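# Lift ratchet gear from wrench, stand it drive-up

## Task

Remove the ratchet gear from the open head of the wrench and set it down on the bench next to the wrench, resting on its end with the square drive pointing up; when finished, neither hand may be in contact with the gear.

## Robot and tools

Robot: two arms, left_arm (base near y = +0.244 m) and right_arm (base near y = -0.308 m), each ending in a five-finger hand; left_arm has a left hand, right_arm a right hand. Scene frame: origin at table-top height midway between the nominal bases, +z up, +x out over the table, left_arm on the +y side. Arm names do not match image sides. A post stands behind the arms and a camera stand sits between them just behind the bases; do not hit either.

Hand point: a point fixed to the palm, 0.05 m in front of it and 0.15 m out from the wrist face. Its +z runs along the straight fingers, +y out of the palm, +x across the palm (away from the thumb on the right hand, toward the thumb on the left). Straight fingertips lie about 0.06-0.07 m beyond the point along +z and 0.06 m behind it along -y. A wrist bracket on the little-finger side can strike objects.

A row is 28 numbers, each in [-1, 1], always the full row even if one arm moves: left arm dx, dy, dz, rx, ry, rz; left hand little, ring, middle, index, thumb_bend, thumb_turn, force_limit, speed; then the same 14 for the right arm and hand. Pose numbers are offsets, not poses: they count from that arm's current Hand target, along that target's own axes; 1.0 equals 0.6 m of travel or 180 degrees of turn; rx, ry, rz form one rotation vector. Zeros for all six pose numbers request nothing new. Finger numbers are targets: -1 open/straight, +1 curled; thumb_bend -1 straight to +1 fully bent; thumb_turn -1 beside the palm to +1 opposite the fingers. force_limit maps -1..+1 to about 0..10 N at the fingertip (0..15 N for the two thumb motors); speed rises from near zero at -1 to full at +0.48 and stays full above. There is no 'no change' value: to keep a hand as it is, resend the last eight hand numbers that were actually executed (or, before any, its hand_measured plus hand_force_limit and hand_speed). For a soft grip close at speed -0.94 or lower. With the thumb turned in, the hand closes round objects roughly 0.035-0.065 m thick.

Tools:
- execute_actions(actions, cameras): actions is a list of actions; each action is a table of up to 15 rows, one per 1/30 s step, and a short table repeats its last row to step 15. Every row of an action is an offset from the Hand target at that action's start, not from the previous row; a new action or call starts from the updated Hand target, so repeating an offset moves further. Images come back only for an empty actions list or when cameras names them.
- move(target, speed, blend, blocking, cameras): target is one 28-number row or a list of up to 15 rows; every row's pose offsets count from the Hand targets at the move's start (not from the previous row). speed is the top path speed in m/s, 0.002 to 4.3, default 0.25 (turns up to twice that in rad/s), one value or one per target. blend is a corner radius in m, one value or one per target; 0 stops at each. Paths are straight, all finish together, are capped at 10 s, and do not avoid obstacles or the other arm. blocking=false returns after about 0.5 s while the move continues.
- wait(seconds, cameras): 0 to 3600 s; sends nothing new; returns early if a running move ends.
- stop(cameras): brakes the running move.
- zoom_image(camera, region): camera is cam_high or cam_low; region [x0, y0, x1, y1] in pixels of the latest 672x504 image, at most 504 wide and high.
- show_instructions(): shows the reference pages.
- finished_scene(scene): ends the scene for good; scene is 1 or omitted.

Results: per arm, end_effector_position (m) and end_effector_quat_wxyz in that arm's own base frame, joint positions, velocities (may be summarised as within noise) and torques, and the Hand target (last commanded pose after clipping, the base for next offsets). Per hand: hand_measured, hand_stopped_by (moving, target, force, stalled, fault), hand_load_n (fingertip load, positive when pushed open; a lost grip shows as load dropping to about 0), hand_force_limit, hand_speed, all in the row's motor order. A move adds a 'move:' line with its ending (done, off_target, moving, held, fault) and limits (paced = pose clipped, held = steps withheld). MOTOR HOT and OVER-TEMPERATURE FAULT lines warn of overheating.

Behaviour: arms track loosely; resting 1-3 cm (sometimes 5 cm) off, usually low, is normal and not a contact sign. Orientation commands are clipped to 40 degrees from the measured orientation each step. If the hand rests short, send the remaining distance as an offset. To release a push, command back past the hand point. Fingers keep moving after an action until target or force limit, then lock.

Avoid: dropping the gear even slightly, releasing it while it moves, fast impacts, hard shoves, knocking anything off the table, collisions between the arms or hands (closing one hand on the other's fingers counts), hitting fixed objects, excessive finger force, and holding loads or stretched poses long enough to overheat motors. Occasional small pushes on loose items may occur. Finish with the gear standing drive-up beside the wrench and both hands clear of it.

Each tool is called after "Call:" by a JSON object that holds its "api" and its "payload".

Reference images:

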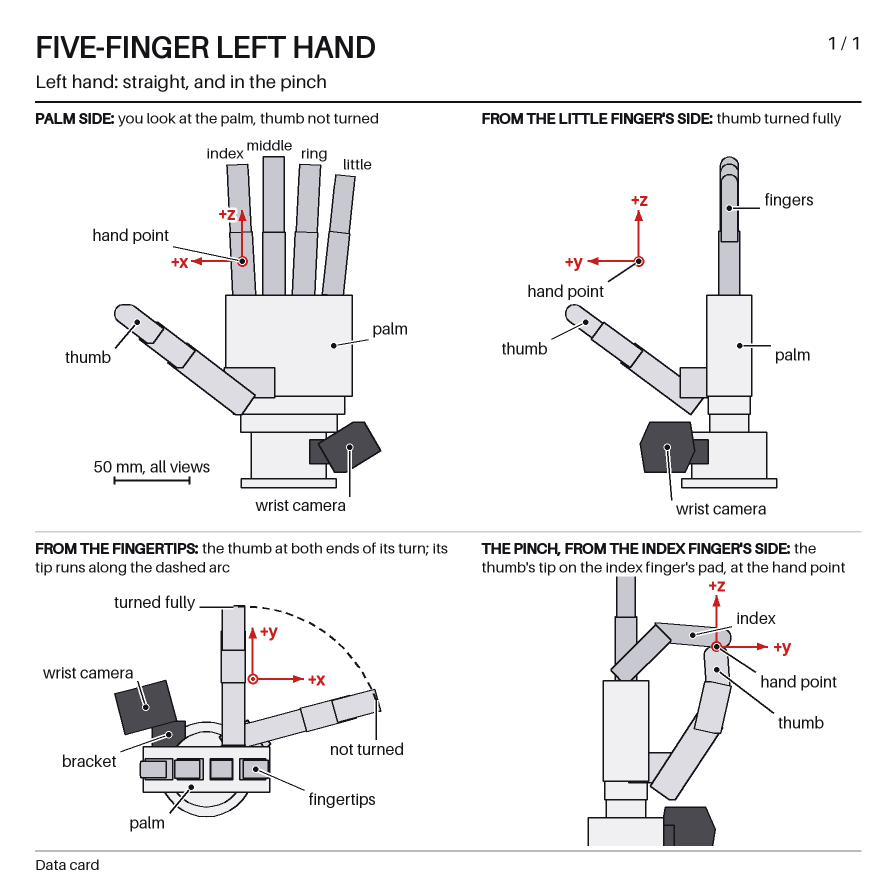

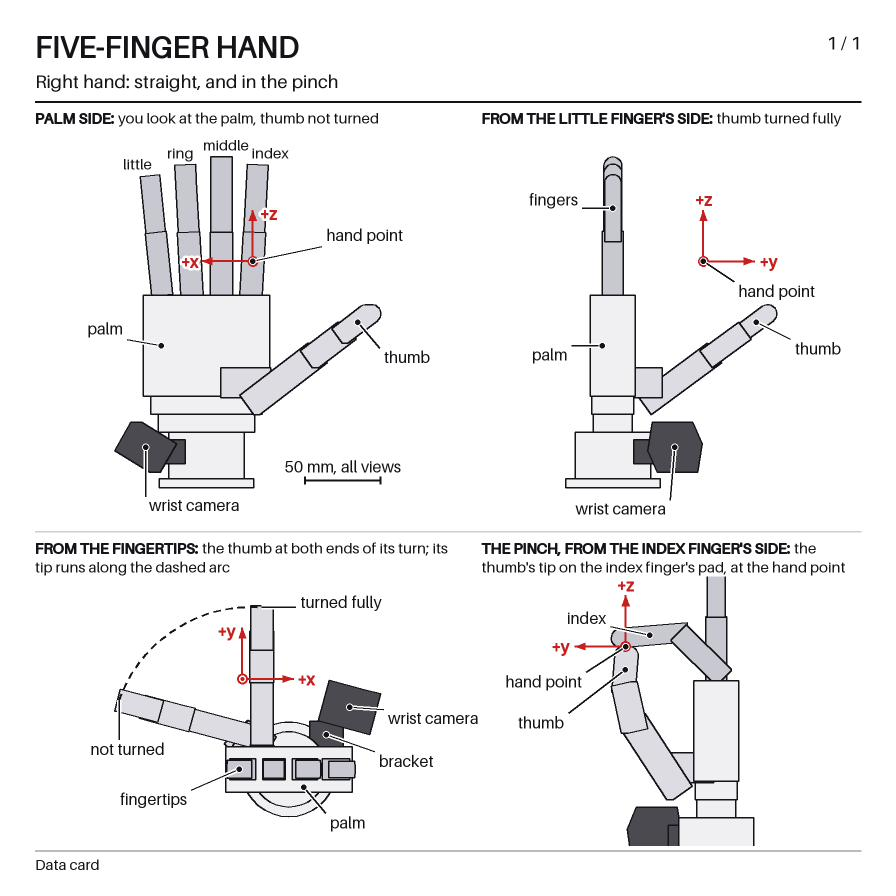

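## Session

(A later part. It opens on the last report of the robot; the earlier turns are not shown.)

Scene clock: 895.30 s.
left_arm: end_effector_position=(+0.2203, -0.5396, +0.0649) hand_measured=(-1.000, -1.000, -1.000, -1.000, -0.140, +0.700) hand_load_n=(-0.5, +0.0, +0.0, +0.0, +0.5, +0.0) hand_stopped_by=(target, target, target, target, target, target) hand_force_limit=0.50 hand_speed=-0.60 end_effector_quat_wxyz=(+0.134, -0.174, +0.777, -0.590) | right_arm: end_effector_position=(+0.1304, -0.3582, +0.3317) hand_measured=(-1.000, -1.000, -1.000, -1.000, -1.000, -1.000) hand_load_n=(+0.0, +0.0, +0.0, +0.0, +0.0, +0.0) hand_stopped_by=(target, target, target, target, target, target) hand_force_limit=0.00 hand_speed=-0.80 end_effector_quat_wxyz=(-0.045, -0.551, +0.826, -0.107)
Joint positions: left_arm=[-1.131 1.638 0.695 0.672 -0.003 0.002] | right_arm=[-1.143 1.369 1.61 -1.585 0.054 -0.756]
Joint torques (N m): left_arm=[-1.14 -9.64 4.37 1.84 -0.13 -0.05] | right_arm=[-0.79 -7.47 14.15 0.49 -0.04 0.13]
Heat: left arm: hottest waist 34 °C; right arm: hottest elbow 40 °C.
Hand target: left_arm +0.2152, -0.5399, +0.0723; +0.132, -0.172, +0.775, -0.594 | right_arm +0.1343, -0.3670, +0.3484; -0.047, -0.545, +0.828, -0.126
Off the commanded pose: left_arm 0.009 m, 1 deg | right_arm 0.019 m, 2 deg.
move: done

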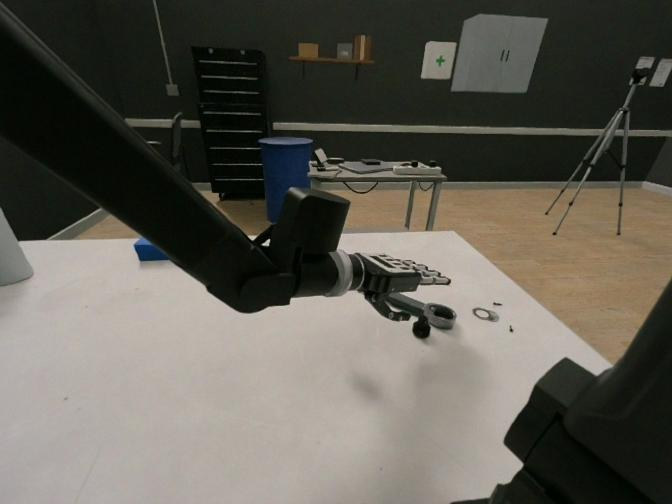

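Call:
{"api": "move", "payload": {"target": [0,-0.107,-0.115,0,0,0,-1,-1,-1,-1,-0.14,0.7,0.5,-0.6,0,0,0,0,0,0,-1,-1,-1,-1,-1,-1,0,-0.8], "cameras": ["all"], "speed": 0.12}}

Call:
{"api": "zoom_image", "payload": {"camera": "cam_low", "region": [390, 290, 450, 350]}}

Call:
{"api": "zoom_image", "payload": {"camera": "cam_high", "region": [300, 110, 380, 180]}}

Scene clock: 899.97 s.
left_arm: end_effector_position=(+0.1990, -0.4955, +0.1495) hand_measured=(-1.000, -1.000, -1.000, -1.000, -0.140, +0.700) hand_load_n=(+0.0, +0.0, +0.0, +0.0, +0.0, +0.0) hand_stopped_by=(target, target, target, target, target, target) hand_force_limit=0.50 hand_speed=-0.60 end_effector_quat_wxyz=(+0.134, -0.173, +0.775, -0.593) | right_arm: end_effector_position=(+0.1304, -0.3582, +0.3317) hand_measured=(-1.000, -1.000, -1.000, -1.000, -1.000, -1.000) hand_load_n=(+0.0, +0.0, +0.0, +0.0, +0.0, +0.0) hand_stopped_by=(target, target, target, target, target, target) hand_force_limit=0.00 hand_speed=-0.80 end_effector_quat_wxyz=(-0.045, -0.551, +0.826, -0.107)
Joint positions: left_arm=[-1.132 1.309 0.643 0.402 -0.004 0.002] | right_arm=[-1.143 1.369 1.61 -1.585 0.054 -0.756]
Joint torques (N m): left_arm=[-1.03 -6.36 5.74 1.98 -0.13 -0.06] | right_arm=[-0.21 -8.23 14.06 0.38 -0.09 0.1]
Heat: left arm: hottest waist 34 °C; right arm: hottest elbow 40 °C.
Hand target: left_arm +0.1939, -0.4946, +0.1521; +0.132, -0.172, +0.775, -0.594 | right_arm +0.1343, -0.3670, +0.3484; -0.047, -0.545, +0.828, -0.126
Off the commanded pose: left_arm 0.006 m, 0 deg | right_arm 0.019 m, 2 deg.
move: done

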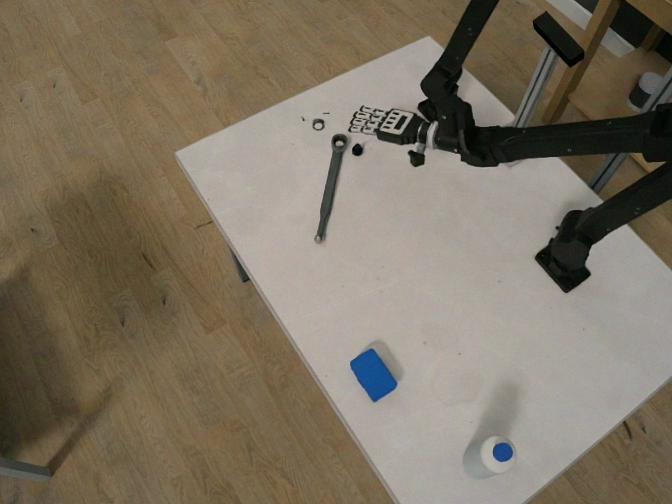

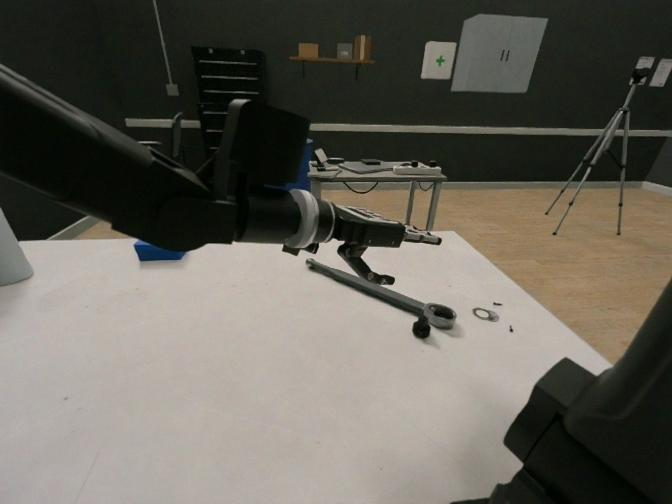

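Scaled by 8.400 from the camera's image (finer frame: 960x720).

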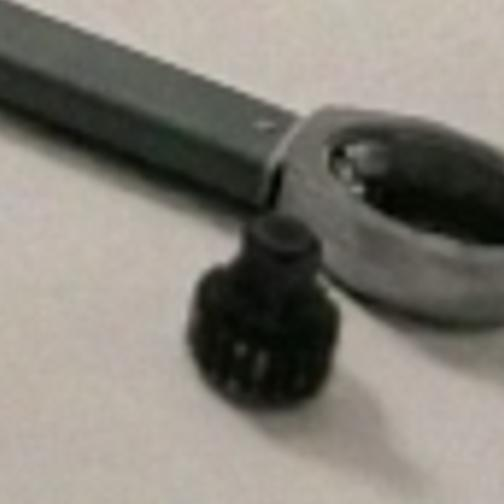

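Scaled by 6.300 from the camera's image (finer frame: 960x720).

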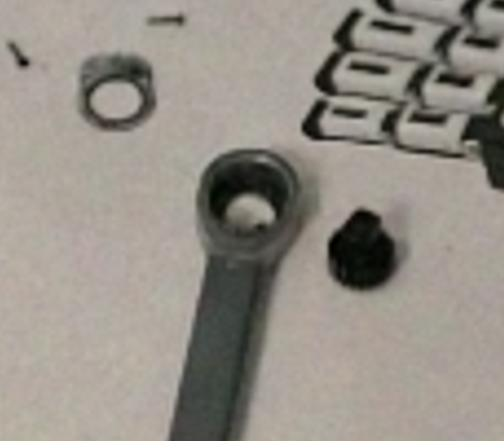

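The gear is standing on the bench beside the wrench with its square drive up, and the hand is clear of it.

Call:
{"api": "finished_scene", "payload": {}}

The scene is finished: the task was done.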